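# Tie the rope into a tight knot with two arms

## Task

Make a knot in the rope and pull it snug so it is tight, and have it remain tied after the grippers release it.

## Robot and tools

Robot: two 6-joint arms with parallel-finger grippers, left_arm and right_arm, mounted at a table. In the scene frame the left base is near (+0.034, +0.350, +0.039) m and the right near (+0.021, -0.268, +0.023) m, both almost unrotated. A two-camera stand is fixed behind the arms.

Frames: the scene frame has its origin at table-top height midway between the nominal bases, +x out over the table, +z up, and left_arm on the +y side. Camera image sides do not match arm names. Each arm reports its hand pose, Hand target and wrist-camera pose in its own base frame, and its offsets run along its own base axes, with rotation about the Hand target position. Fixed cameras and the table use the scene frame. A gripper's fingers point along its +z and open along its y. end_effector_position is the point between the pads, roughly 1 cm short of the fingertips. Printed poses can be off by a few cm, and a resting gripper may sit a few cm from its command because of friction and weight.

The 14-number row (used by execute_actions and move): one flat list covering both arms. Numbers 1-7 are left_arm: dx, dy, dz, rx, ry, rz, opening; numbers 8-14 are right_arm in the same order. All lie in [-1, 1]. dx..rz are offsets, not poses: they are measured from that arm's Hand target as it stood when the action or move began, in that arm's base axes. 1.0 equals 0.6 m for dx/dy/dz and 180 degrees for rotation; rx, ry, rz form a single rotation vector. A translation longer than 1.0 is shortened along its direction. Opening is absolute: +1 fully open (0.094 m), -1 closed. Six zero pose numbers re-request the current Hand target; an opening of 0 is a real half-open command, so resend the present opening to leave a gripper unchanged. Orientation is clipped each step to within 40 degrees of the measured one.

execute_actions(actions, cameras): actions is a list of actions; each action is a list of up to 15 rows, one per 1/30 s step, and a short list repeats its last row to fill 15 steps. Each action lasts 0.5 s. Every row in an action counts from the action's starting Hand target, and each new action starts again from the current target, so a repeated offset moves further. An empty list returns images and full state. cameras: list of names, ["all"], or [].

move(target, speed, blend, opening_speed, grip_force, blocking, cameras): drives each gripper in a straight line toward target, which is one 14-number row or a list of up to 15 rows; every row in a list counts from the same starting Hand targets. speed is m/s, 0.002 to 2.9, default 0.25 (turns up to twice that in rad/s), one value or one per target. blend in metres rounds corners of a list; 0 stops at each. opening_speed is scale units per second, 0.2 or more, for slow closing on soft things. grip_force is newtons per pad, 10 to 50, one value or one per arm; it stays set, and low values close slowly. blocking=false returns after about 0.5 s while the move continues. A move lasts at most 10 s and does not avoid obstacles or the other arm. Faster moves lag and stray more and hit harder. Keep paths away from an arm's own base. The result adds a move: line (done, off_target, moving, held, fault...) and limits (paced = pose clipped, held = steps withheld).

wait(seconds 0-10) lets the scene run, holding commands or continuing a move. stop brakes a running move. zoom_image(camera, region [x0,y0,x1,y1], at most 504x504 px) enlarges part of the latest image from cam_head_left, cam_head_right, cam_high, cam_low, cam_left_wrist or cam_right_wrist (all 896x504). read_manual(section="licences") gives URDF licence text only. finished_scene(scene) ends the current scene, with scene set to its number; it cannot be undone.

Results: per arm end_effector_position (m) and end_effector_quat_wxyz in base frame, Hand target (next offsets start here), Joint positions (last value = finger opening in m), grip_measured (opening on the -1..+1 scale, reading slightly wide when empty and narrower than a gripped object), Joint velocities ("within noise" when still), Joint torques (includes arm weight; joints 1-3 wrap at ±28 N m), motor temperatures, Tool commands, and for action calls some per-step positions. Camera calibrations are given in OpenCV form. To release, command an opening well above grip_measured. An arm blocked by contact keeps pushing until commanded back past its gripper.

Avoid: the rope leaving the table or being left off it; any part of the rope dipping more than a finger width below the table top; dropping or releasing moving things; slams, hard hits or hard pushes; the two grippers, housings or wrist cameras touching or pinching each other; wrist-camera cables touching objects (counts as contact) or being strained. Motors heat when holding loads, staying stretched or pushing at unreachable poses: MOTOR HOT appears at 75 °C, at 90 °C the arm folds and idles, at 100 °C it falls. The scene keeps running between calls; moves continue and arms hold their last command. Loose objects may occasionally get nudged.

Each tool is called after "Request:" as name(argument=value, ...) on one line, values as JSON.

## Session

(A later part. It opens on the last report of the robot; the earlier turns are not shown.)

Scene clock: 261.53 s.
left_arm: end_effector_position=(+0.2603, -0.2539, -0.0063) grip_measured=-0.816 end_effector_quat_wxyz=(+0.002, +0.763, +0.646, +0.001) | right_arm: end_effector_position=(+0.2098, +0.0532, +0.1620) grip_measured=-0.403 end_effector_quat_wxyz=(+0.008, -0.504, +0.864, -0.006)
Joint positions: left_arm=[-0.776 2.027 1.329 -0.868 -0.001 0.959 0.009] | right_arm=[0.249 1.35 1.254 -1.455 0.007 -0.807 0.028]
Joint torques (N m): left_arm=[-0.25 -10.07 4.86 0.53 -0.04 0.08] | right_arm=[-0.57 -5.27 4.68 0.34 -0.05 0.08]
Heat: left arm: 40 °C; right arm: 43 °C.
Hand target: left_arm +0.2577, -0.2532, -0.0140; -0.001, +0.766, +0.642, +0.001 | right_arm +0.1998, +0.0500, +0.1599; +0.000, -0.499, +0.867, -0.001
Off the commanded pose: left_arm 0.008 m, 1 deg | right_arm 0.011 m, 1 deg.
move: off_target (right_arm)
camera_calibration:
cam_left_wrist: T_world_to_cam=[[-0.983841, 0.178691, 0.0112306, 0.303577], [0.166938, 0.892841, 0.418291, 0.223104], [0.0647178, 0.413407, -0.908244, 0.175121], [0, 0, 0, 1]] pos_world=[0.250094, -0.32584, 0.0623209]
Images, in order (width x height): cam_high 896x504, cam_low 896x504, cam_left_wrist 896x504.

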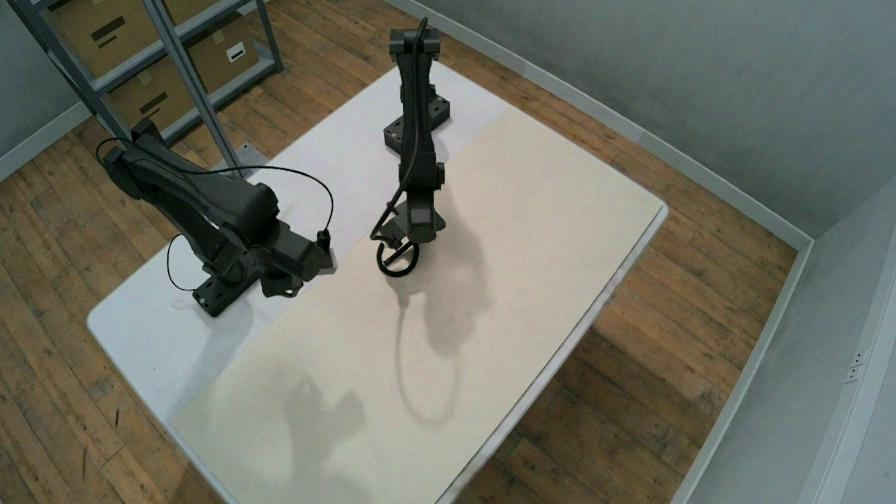

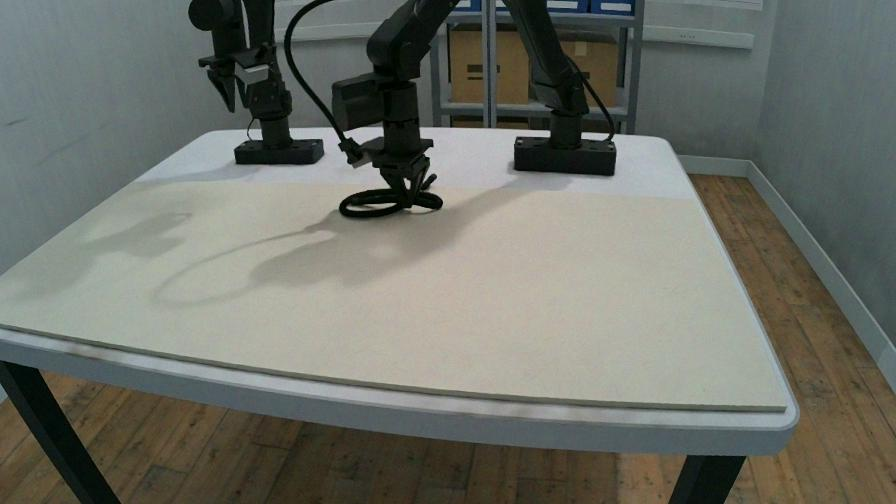

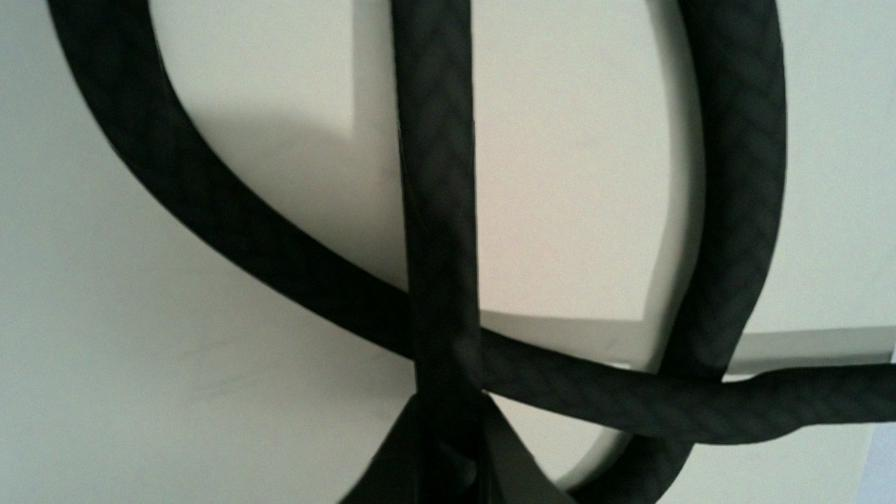

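Request:
move(target=[0,0,0,0,0,0,-0.86,-0.025,0.263,-0.15,0.1996,-0.1978,-0.1585,-0.4], speed=0.25, cameras=["cam_high","cam_right_wrist","cam_low","cam_head_right"])

Scene clock: 289.27 s.
left_arm: end_effector_position=(+0.2603, -0.2540, -0.0063) grip_measured=-0.816 end_effector_quat_wxyz=(+0.003, +0.763, +0.646, +0.001) | right_arm: end_effector_position=(+0.1871, +0.2124, +0.0791) grip_measured=-0.403 end_effector_quat_wxyz=(+0.410, -0.228, +0.875, +0.120)
Joint positions: left_arm=[-0.776 2.027 1.329 -0.868 -0.001 0.959 0.009] | right_arm=[1.117 0.977 0.353 -0.152 0.435 0.421 0.028]
Joint torques (N m): left_arm=[-0.27 -10.09 4.88 0.53 -0.04 0.07] | right_arm=[0.64 -1.18 5.37 2.13 0.25 0.06]
Heat: left arm: 38 °C; right arm: 43 °C.
Hand target: left_arm +0.2577, -0.2532, -0.0140; -0.001, +0.766, +0.642, +0.001 | right_arm +0.1849, +0.2078, +0.0699; +0.407, -0.229, +0.877, +0.111
Off the commanded pose: left_arm 0.008 m, 1 deg | right_arm 0.010 m, 1 deg.
move: done
camera_calibration:
cam_right_wrist: T_world_to_cam=[[0.498171, -0.866878, -0.0186483, 0.0933363], [-0.766633, -0.430311, -0.476557, 0.313721], [0.405093, 0.251704, -0.878946, 0.0256011], [0, 0, 0, 1]] pos_world=[0.18364, 0.209465, 0.173748]
Images, in order (width x height): cam_head_right 896x504, cam_high 896x504, cam_low 896x504, cam_right_wrist 896x504.

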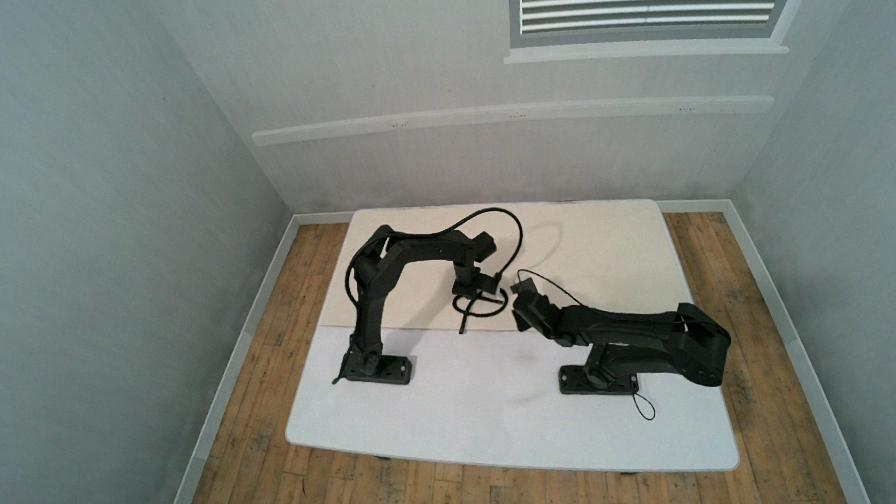

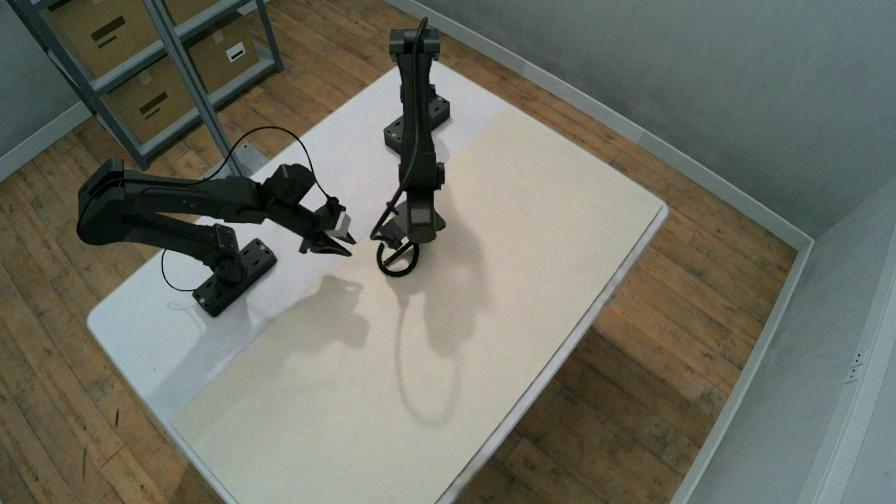

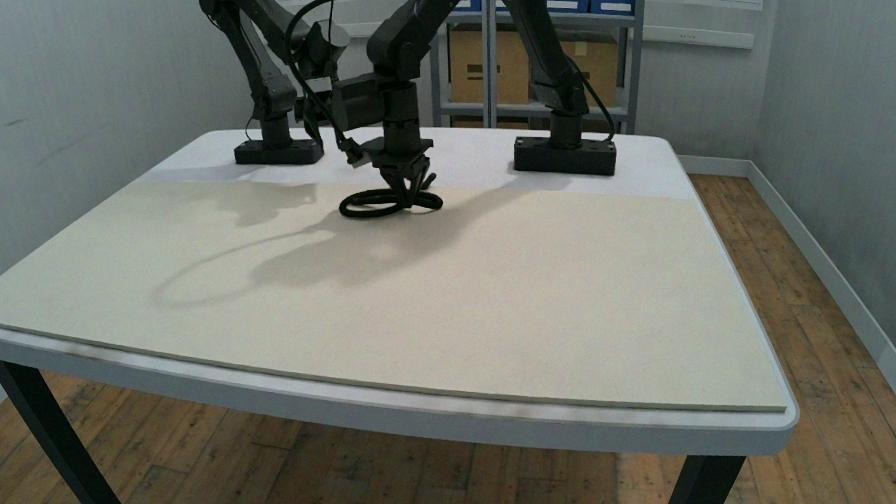

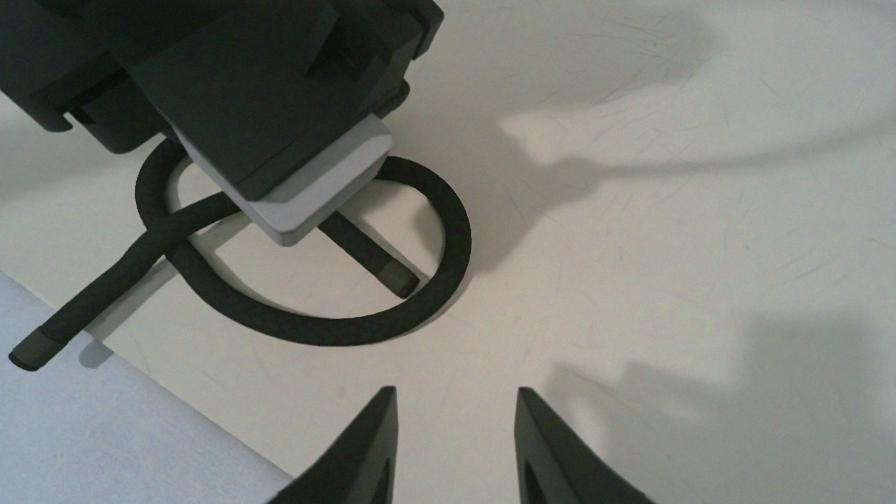

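Request:
move(target=[0,0,0.02,0.0435,0.246,0,-0.86,0,0,0,0,0,0,-0.4], speed=0.15, cameras=["cam_high","cam_right_wrist","cam_low"])

Scene clock: 362.83 s.
left_arm: end_effector_position=(+0.2591, -0.2517, -0.0007) grip_measured=-0.816 end_effector_quat_wxyz=(-0.189, +0.725, +0.629, -0.207) | right_arm: end_effector_position=(+0.1872, +0.2124, +0.0791) grip_measured=-0.403 end_effector_quat_wxyz=(+0.410, -0.228, +0.875, +0.120)
Joint positions: left_arm=[-0.622 2.477 1.963 -1.544 0.307 1.167 0.009] | right_arm=[1.117 0.977 0.353 -0.151 0.435 0.421 0.028]
Joint velocities: left_arm=[0.002 -0.012 -0.007 0.007 -0.154 -0.037 0] | right_arm=[within noise]
Joint torques (N m): left_arm=[0.49 -12.56 6.72 -0.74 0.36 0.11] | right_arm=[0.59 -1.17 5.37 2.15 0.27 0.1]
Heat: left arm: 39 °C; right arm: 42 °C.
Hand target: left_arm +0.2578, -0.2532, -0.0019; -0.294, +0.709, +0.593, -0.245 | right_arm +0.1849, +0.2078, +0.0699; +0.407, -0.229, +0.877, +0.111
Off the commanded pose: left_arm 0.002 m, 14 deg | right_arm 0.011 m, 1 deg.
joint sent to its limit (left arm) — joint 4 (wrist pitch), lower limit. The joint targets are off in orientation, not in position.
move: off_target (left_arm, right_arm)
camera_calibration:
cam_right_wrist: T_world_to_cam=[[0.497742, -0.867119, -0.0189229, 0.0935157], [-0.76673, -0.429709, -0.476943, 0.313728], [0.405435, 0.251904, -0.87873, 0.0255462], [0, 0, 0, 1]] pos_world=[0.183641, 0.209466, 0.173849]
Images, in order (width x height): cam_high 896x504, cam_low 896x504, cam_right_wrist 896x504.

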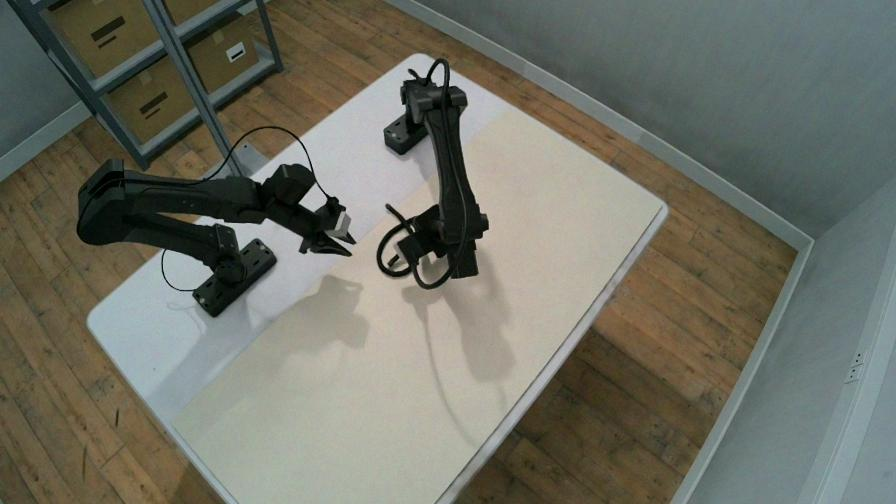

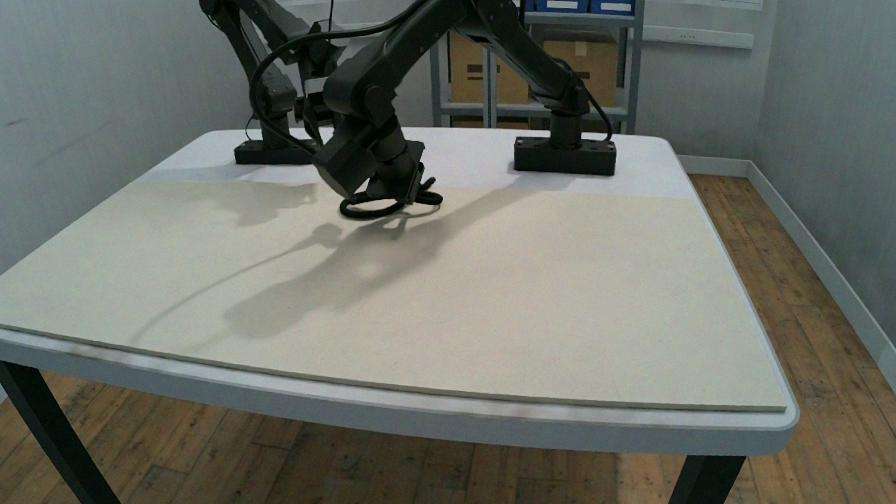

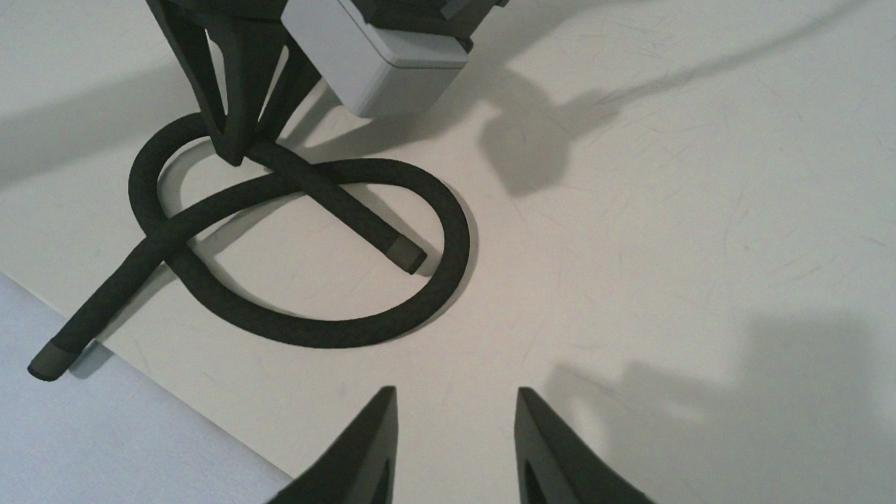

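Request:
zoom_image(camera="cam_right_wrist", region=[220, 140, 520, 380])

Scaled by 1.680.

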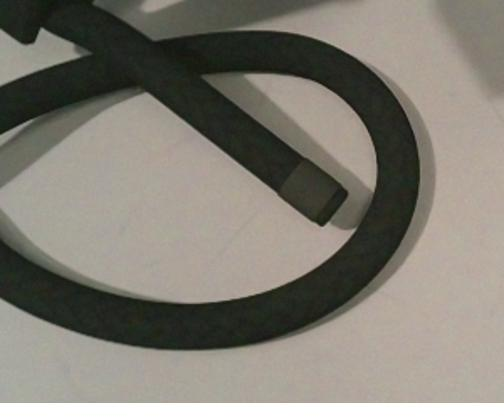

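Request:
move(target=[0.004,0.0195,0,-0.0135,-0.0766,0,-0.86,0.0743,0.092,-0.033,0.0005,-0.0581,-0.327,-0.4], speed=0.15, cameras=["cam_high","cam_right_wrist","cam_low"])

Scene clock: 421.73 s.
left_arm: end_effector_position=(+0.2637, -0.2417, -0.0040) grip_measured=-0.816 end_effector_quat_wxyz=(-0.201, +0.737, +0.622, -0.171) | right_arm: end_effector_position=(+0.2251, +0.2615, +0.0514) grip_measured=-0.403 end_effector_quat_wxyz=(+0.479, +0.222, +0.842, -0.114)
Joint positions: left_arm=[-0.63 2.477 1.963 -1.544 0.229 1.167 0.009] | right_arm=[1.308 2.119 1.318 -1.132 0.988 2.02 0.028]
Joint torques (N m): left_arm=[-0.42 -14.57 5.14 -0.68 0.09 0.03] | right_arm=[-0.64 -6.91 7.21 -0.42 0.51 0.1]
Motor temperatures (°C): left_arm=[29 45 38 33 31 31 32] | right_arm=[30 34 42 37 30 31 30]
Heat: left arm: 45 °C; right arm: 42 °C.
Hand target: left_arm +0.2602, -0.2415, -0.0019; -0.206, +0.739, +0.619, -0.170 | right_arm +0.2294, +0.2630, +0.0500; +0.484, +0.222, +0.837, -0.123
Off the commanded pose: left_arm 0.004 m, 1 deg | right_arm 0.005 m, 1 deg.
move: done
camera_calibration:
cam_right_wrist: T_world_to_cam=[[-0.482995, -0.875468, -0.0164679, 0.33947], [-0.695397, 0.394943, -0.600369, 0.125243], [0.532108, -0.278524, -0.799553, 0.0795242], [0, 0, 0, 1]] pos_world=[0.20874, 0.269881, 0.144366]
Images, in order (width x height): cam_high 896x504, cam_low 896x504, cam_right_wrist 896x504.

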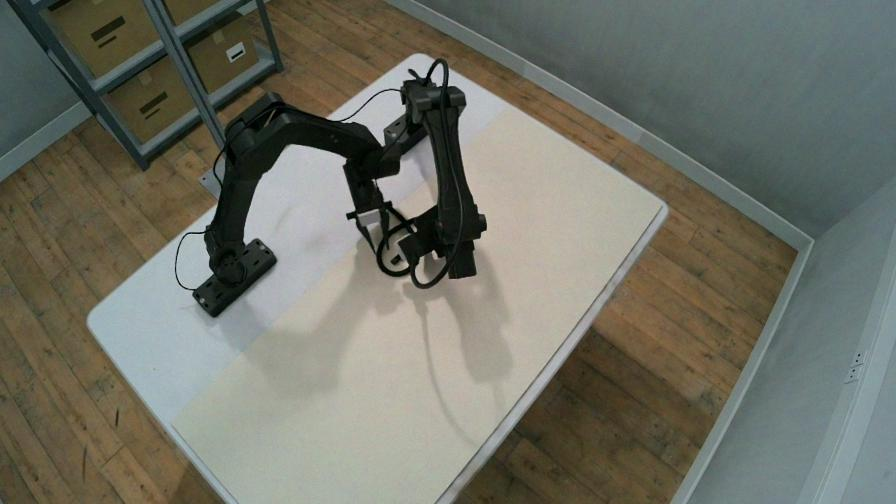

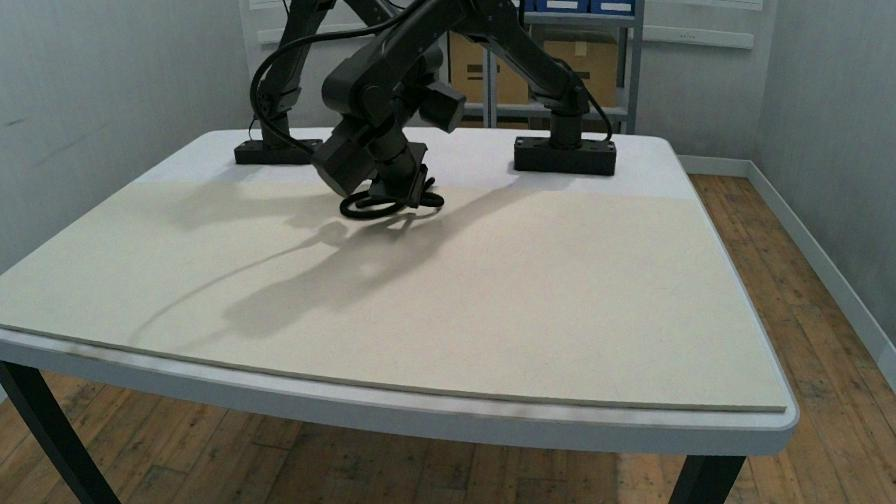

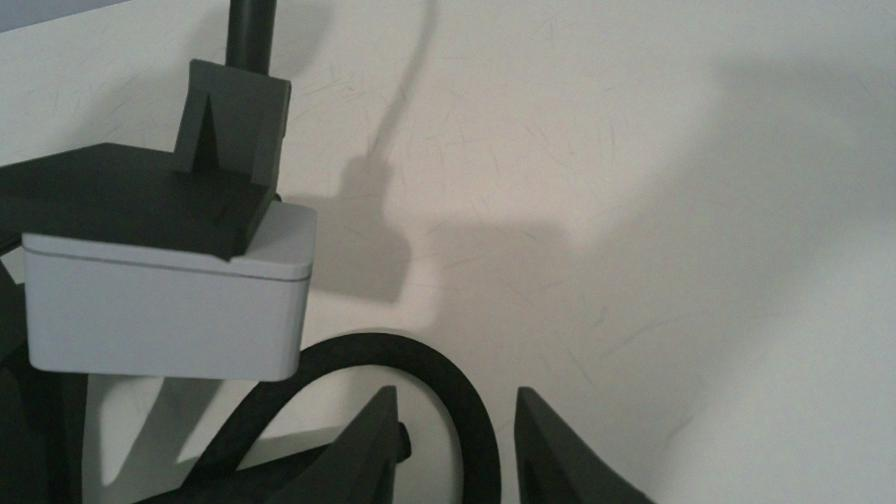

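Request:
move(target=[[0,0,0,0,0,0,-0.86,-0.0135,-0.0075,0,0,0,0,-0.4],[0,0,0,0,0,0,-0.86,-0.0135,-0.0075,-0.1067,0,0,0,-0.4]], speed=0.08, cameras=["cam_right_wrist","cam_low","cam_high"])

Scene clock: 440.10 s.
left_arm: end_effector_position=(+0.2637, -0.2416, -0.0040) grip_measured=-0.816 end_effector_quat_wxyz=(-0.201, +0.737, +0.622, -0.170) | right_arm: end_effector_position=(+0.2241, +0.2625, -0.0016) grip_measured=-0.403 end_effector_quat_wxyz=(+0.482, +0.231, +0.838, -0.115)
Joint positions: left_arm=[-0.63 2.477 1.963 -1.544 0.229 1.167 0.009] | right_arm=[1.312 2.256 1.288 -0.99 0.988 2.061 0.028]
Joint torques (N m): left_arm=[-0.42 -14.57 5.12 -0.68 0.08 0.03] | right_arm=[0.38 -7.21 3.18 -0.02 0.43 0.08]
Heat: left arm: 47 °C; right arm: 43 °C.
Hand target: left_arm +0.2602, -0.2415, -0.0019; -0.206, +0.739, +0.619, -0.170 | right_arm +0.2213, +0.2586, -0.0139; +0.484, +0.222, +0.837, -0.122
Off the commanded pose: left_arm 0.004 m, 1 deg | right_arm 0.013 m, 1 deg.
move: off_target (right_arm)
camera_calibration:
cam_right_wrist: T_world_to_cam=[[-0.497404, -0.867124, -0.026192, 0.340104], [-0.682462, 0.40976, -0.605262, 0.0856334], [0.535569, -0.283184, -0.795595, 0.038372], [0, 0, 0, 1]] pos_world=[0.20706, 0.270689, 0.0912672]
Images, in order (width x height): cam_high 896x504, cam_low 896x504, cam_right_wrist 896x504.

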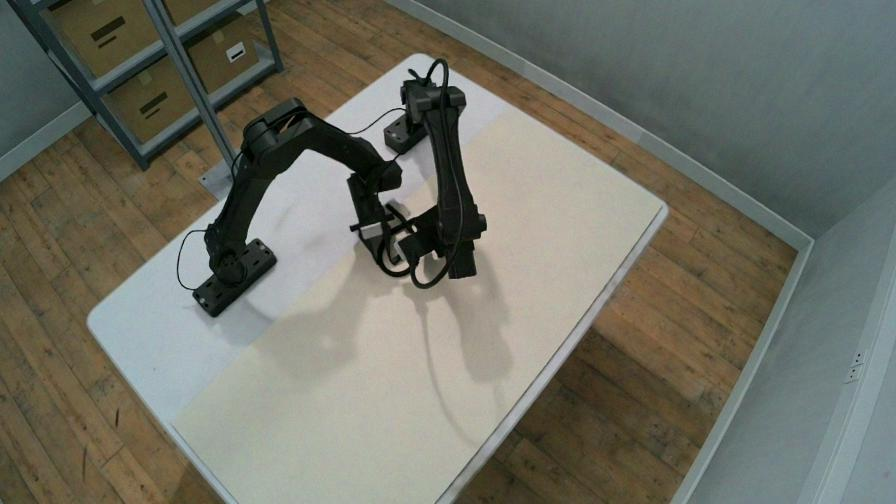

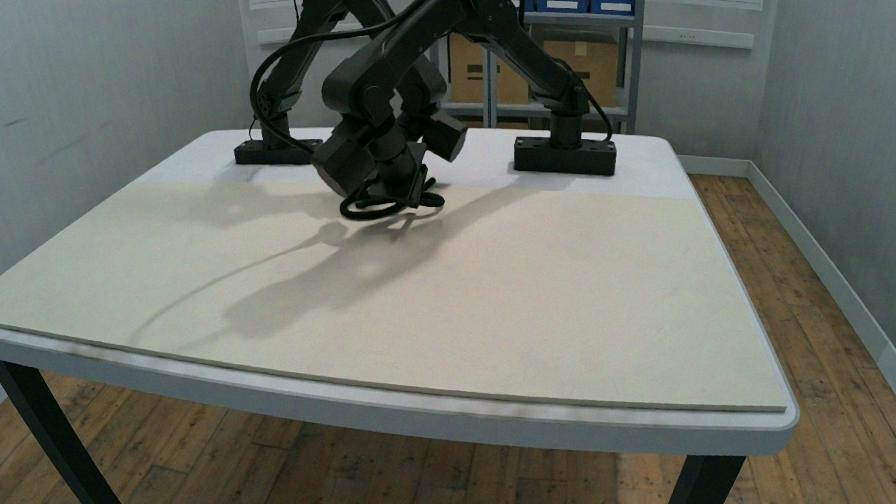

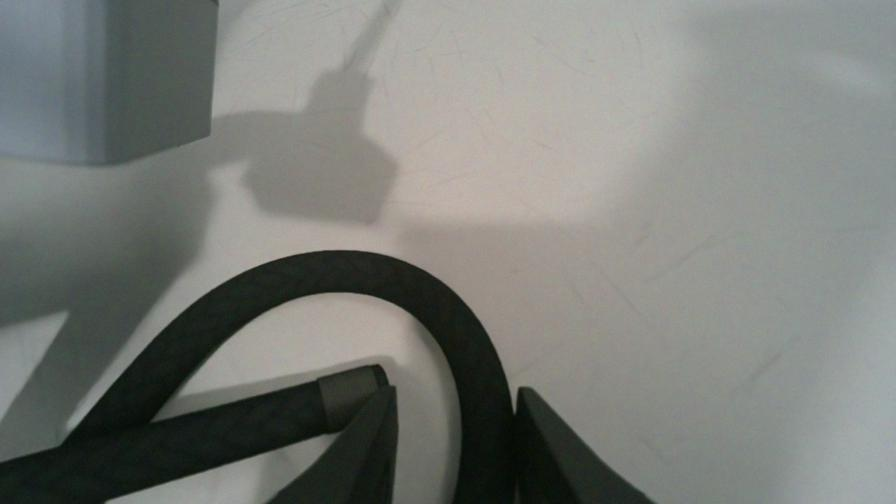

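Request:
move(target=[[0,0,0,0,0,0,-0.86,-0.005,-0.0083,-0.0133,0,0,0,-0.4],[0,0,0,0,0,0,-0.86,-0.005,-0.0083,-0.0133,0,0,0,-0.86]], speed=0.06, cameras=["cam_right_wrist"])

Scene clock: 447.53 s.
left_arm: end_effector_position=(+0.2637, -0.2416, -0.0040) grip_measured=-0.816 end_effector_quat_wxyz=(-0.201, +0.737, +0.622, -0.170) | right_arm: end_effector_position=(+0.2263, +0.2637, -0.0022) grip_measured=-0.781 end_effector_quat_wxyz=(+0.496, +0.235, +0.830, -0.099)
Joint positions: left_arm=[-0.63 2.477 1.963 -1.544 0.229 1.167 0.009] | right_arm=[1.316 2.256 1.267 -0.951 1.02 2.076 0.01]
Joint torques (N m): left_arm=[-0.44 -14.57 5.14 -0.68 0.08 0.03] | right_arm=[0.55 -6.72 2.5 -0.09 0.13 0]
Heat: left arm: 48 °C; right arm: 42 °C.
Hand target: left_arm +0.2602, -0.2415, -0.0019; -0.206, +0.739, +0.619, -0.170 | right_arm +0.2183, +0.2536, -0.0219; +0.484, +0.222, +0.837, -0.122
Off the commanded pose: left_arm 0.004 m, 1 deg | right_arm 0.023 m, 3 deg.
move: off_target (right_arm); target 2's new opening was sent with right_arm's hand 0.022 m and 3 deg from that target
camera_calibration:
cam_right_wrist: T_world_to_cam=[[-0.48838, -0.870235, -0.0646133, 0.340864], [-0.661763, 0.417614, -0.62263, 0.0794608], [0.568818, -0.261322, -0.779844, 0.0238198], [0, 0, 0, 1]] pos_world=[0.205506, 0.269673, 0.0900748]
Images, in order (width x height): cam_right_wrist 896x504.

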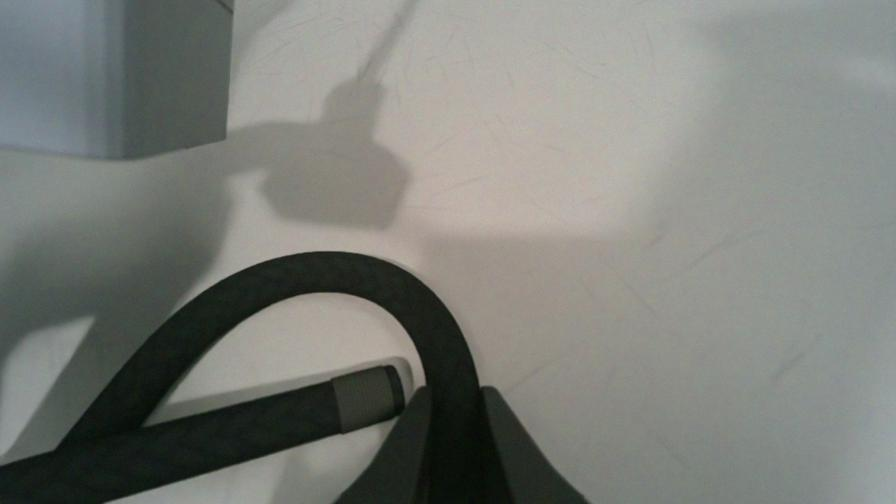

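Request:
move(target=[0,0,0,0,0,0,-0.86,0.0167,0.0168,0.128,0,0,0,-0.86], speed=0.08, cameras=["cam_right_wrist","cam_low","cam_high"])

Request:
zoom_image(camera="cam_low", region=[310, 130, 470, 230])

Scene clock: 455.43 s.
left_arm: end_effector_position=(+0.2637, -0.2416, -0.0040) grip_measured=-0.816 end_effector_quat_wxyz=(-0.201, +0.737, +0.622, -0.170) | right_arm: end_effector_position=(+0.2230, +0.2593, +0.0403) grip_measured=-0.781 end_effector_quat_wxyz=(+0.479, +0.215, +0.840, -0.134)
Joint positions: left_arm=[-0.63 2.477 1.963 -1.544 0.229 1.167 0.009] | right_arm=[1.312 2.168 1.332 -1.155 0.984 2.041 0.01]
Joint torques (N m): left_arm=[-0.44 -14.57 5.14 -0.67 0.09 0.03] | right_arm=[-0.62 -11.07 6.74 -0.56 0.51 0]
Heat: left arm: 48 °C; right arm: 42 °C.
Hand target: left_arm +0.2602, -0.2415, -0.0019; -0.206, +0.739, +0.619, -0.170 | right_arm +0.2283, +0.2636, +0.0549; +0.484, +0.222, +0.837, -0.123
Off the commanded pose: left_arm 0.004 m, 1 deg | right_arm 0.016 m, 2 deg.
move: off_target (right_arm)
camera_calibration:
cam_right_wrist: T_world_to_cam=[[-0.490278, -0.871278, 0.022426, 0.335343], [-0.697758, 0.376957, -0.609128, 0.12368], [0.522266, -0.31429, -0.792755, 0.0823542], [0, 0, 0, 1]] pos_world=[0.207699, 0.271438, 0.133103]
Images, in order (width x height): cam_high 896x504, cam_low 896x504, cam_right_wrist 896x504.

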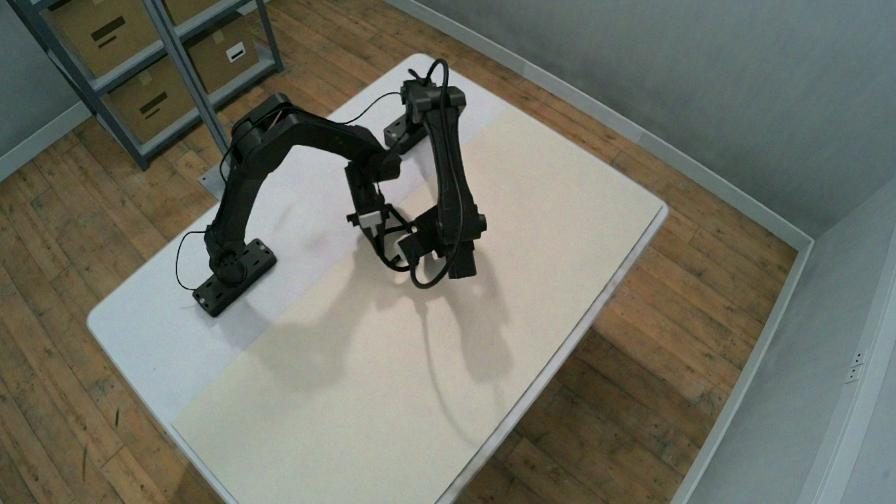

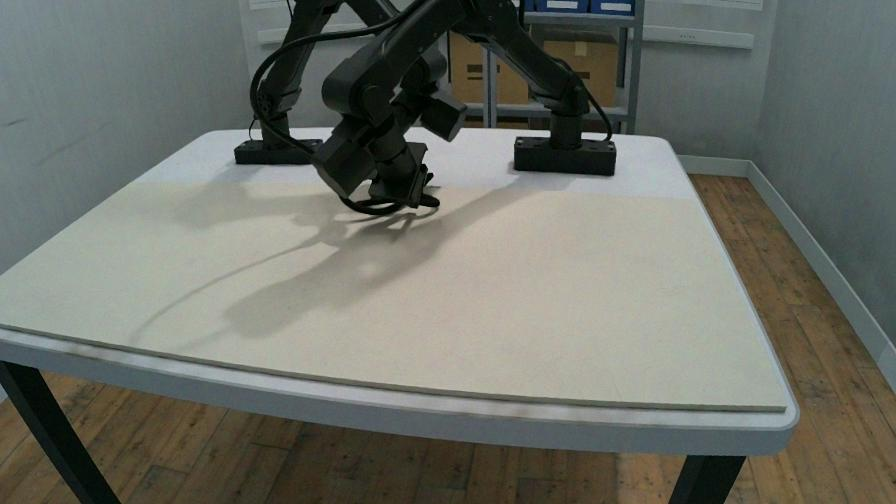

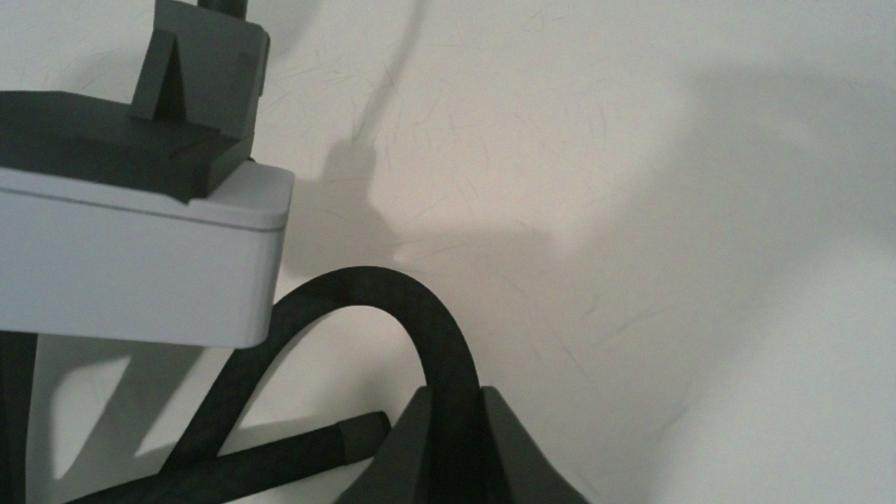

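Scaled by 3.150.

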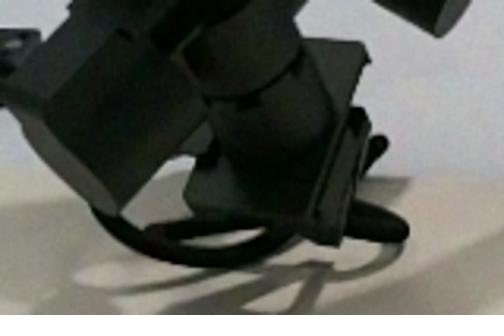

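Request:
move(target=[[0,0,0,0,0,0,-0.86,0,0,0.02,0,0,0,-0.86],[-0.0087,-0.032,0.0067,0,0,0,-0.86,0.011,0.04,0.02,0,0,0,-0.86]], speed=0.06, cameras=["cam_right_wrist","cam_low","cam_high"])

Request:
zoom_image(camera="cam_low", region=[310, 130, 470, 230])

Scene clock: 491.27 s.
left_arm: end_effector_position=(+0.2542, -0.2536, -0.0029) grip_measured=-0.816 end_effector_quat_wxyz=(-0.206, +0.738, +0.622, -0.163) | right_arm: end_effector_position=(+0.2289, +0.2860, +0.0666) grip_measured=-0.781 end_effector_quat_wxyz=(+0.474, +0.229, +0.843, -0.112)
Joint positions: left_arm=[-0.672 2.477 1.969 -1.546 0.231 1.127 0.009] | right_arm=[1.312 2.171 1.482 -1.245 0.973 2.035 0.01]
Joint torques (N m): left_arm=[-0.39 -13.87 7.82 -0.72 0.29 0.01] | right_arm=[-0.61 -7.46 7.65 -0.49 0.59 0.01]
Motor temperatures (°C): left_arm=[29 50 37 33 31 31 32] | right_arm=[30 39 43 34 30 31 31]
Heat: left arm: 50 °C; right arm: 43 °C.
Hand target: left_arm +0.2550, -0.2606, +0.0022; -0.206, +0.739, +0.619, -0.170 | right_arm +0.2349, +0.2876, +0.0669; +0.484, +0.222, +0.837, -0.123
Off the commanded pose: left_arm 0.009 m, 1 deg | right_arm 0.006 m, 2 deg.
joint sent to its limit (left arm) — joint 4 (wrist pitch), lower limit. The joint targets still meet the commanded pose.
move: done
camera_calibration:
cam_right_wrist: T_world_to_cam=[[-0.49133, -0.870632, -0.0243897, 0.364126], [-0.696258, 0.40944, -0.589562, 0.122726], [0.523278, -0.272688, -0.807355, 0.0973702], [0, 0, 0, 1]] pos_world=[0.213404, 0.293323, 0.159848]
Images, in order (width x height): cam_high 896x504, cam_low 896x504, cam_right_wrist 896x504.

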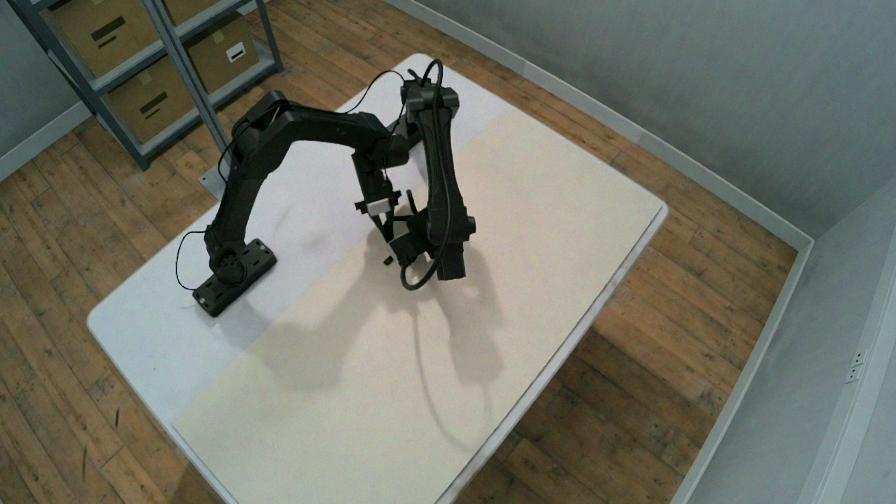

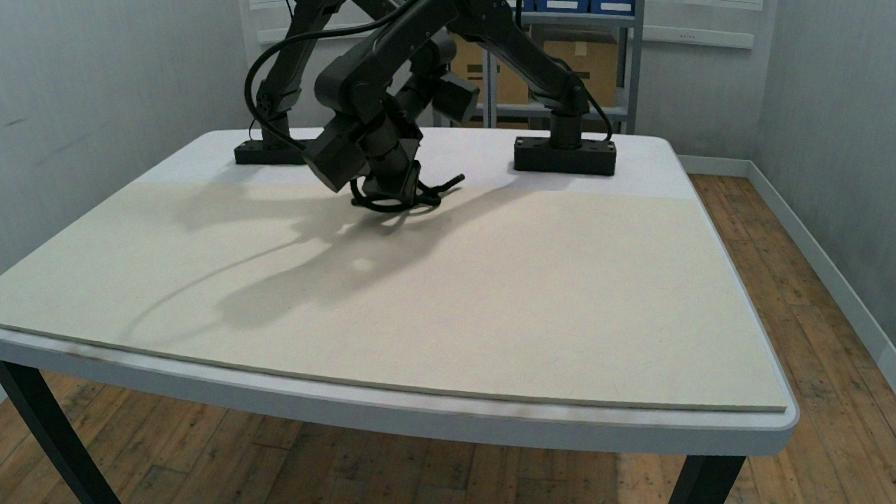

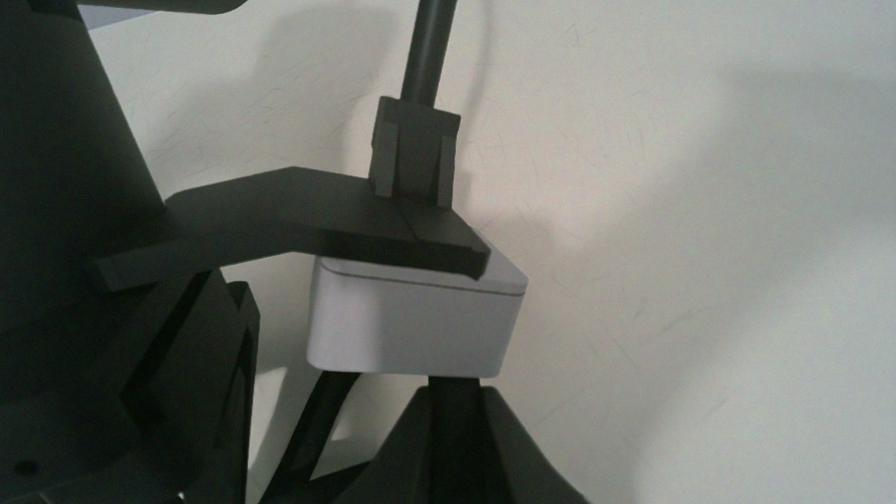

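Scaled by 3.150.

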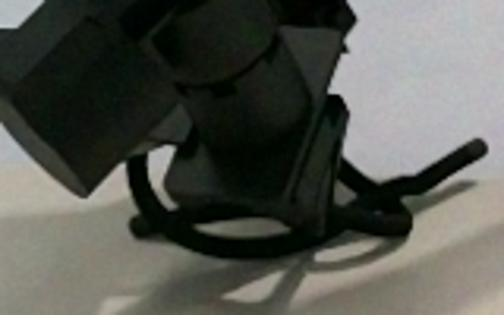

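Request:
zoom_image(camera="cam_high", region=[340, 200, 480, 300])

Scaled by 3.600.

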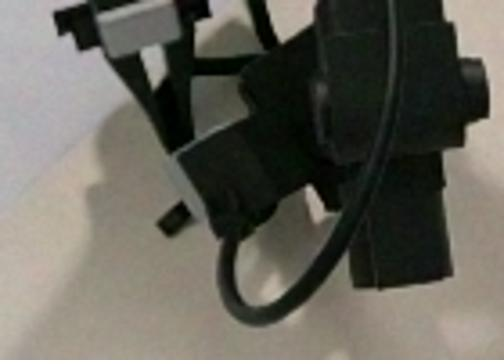

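Request:
move(target=[[0,0,0,0,0,0,-0.86,-0.02,0,-0.042,0,0,0,-0.86],[-0.0108,-0.04,0,0,0,0,-0.86,-0.02,0,-0.042,0,0,0,-0.86]], speed=0.06, cameras=["cam_right_wrist","cam_low","cam_high"])

Request:
zoom_image(camera="cam_low", region=[310, 130, 470, 230])

Request:
zoom_image(camera="cam_high", region=[340, 200, 480, 300])

Scene clock: 513.73 s.
left_arm: end_effector_position=(+0.2490, -0.2795, +0.0042) grip_measured=-0.816 end_effector_quat_wxyz=(-0.188, +0.743, +0.623, -0.158) | right_arm: end_effector_position=(+0.2235, +0.2880, +0.0509) grip_measured=-0.781 end_effector_quat_wxyz=(+0.477, +0.230, +0.840, -0.115)
Joint positions: left_arm=[-0.726 2.48 2.023 -1.546 0.252 1.077 0.009] | right_arm=[1.329 2.219 1.482 -1.238 0.972 2.079 0.01]
Joint torques (N m): left_arm=[-0.08 -12.22 8.05 -0.62 0.35 0.04] | right_arm=[0.4 -7.71 4.68 -0.2 0.5 0.09]
Heat: left arm: 50 °C; right arm: 44 °C.
Hand target: left_arm +0.2485, -0.2846, +0.0020; -0.206, +0.739, +0.619, -0.170 | right_arm +0.2230, +0.2876, +0.0417; +0.484, +0.222, +0.837, -0.123
Off the commanded pose: left_arm 0.006 m, 3 deg | right_arm 0.009 m, 2 deg.
joint sent to its limit (left arm) — joint 4 (wrist pitch), lower limit. The joint targets still meet the commanded pose.
joint sent to its limit (right arm) — joint 6 (wrist roll), upper limit. The joint targets still meet the commanded pose.
move: off_target (left_arm)
camera_calibration:
cam_right_wrist: T_world_to_cam=[[-0.496633, -0.867686, -0.0218422, 0.363024], [-0.689223, 0.409533, -0.597708, 0.107678], [0.527567, -0.281787, -0.801417, 0.0894296], [0, 0, 0, 1]] pos_world=[0.207324, 0.296094, 0.14396]
Images, in order (width x height): cam_high 896x504, cam_low 896x504, cam_right_wrist 896x504.

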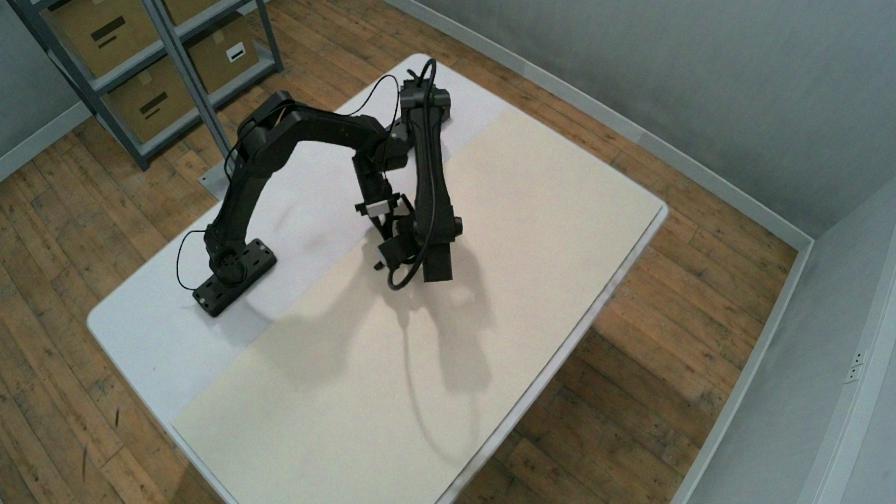

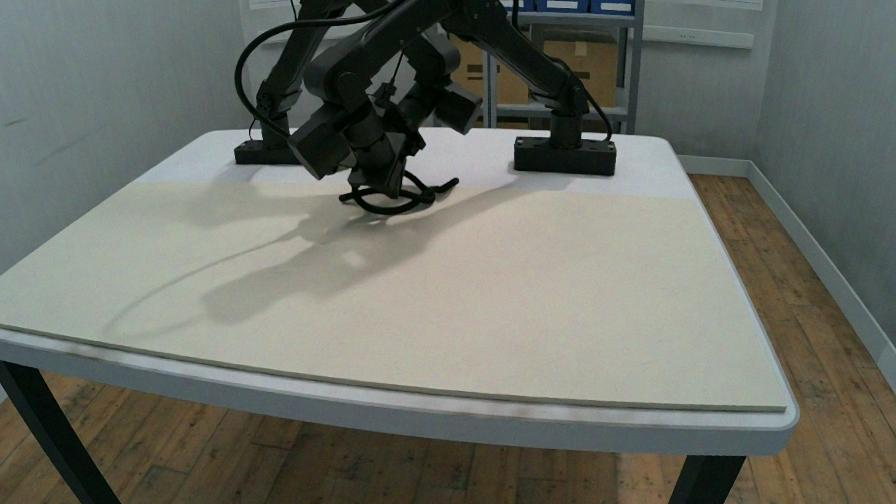

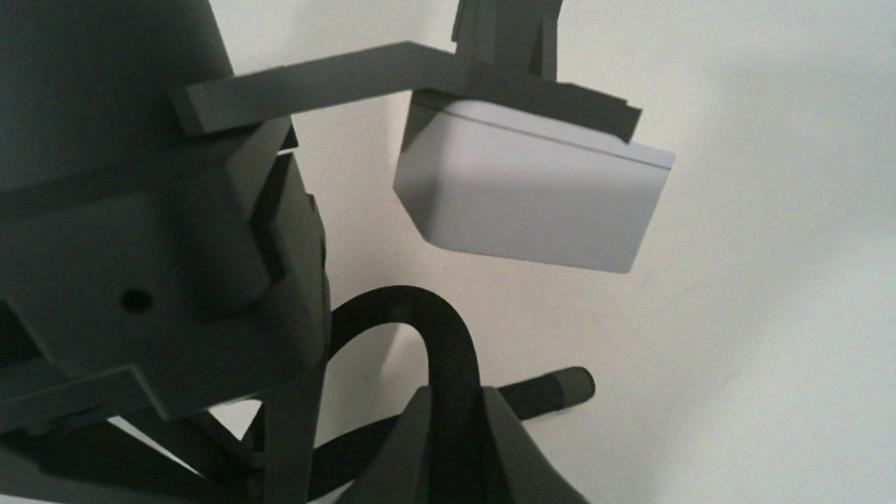

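Scaled by 3.150.

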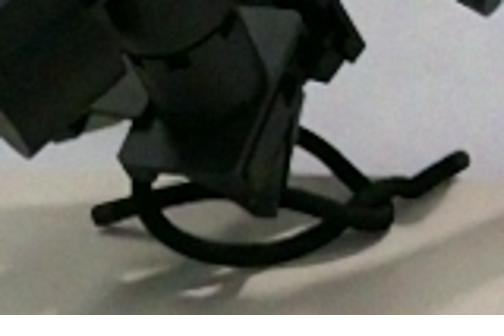

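Scaled by 3.600.

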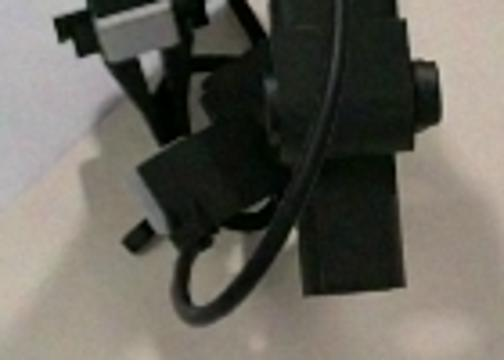

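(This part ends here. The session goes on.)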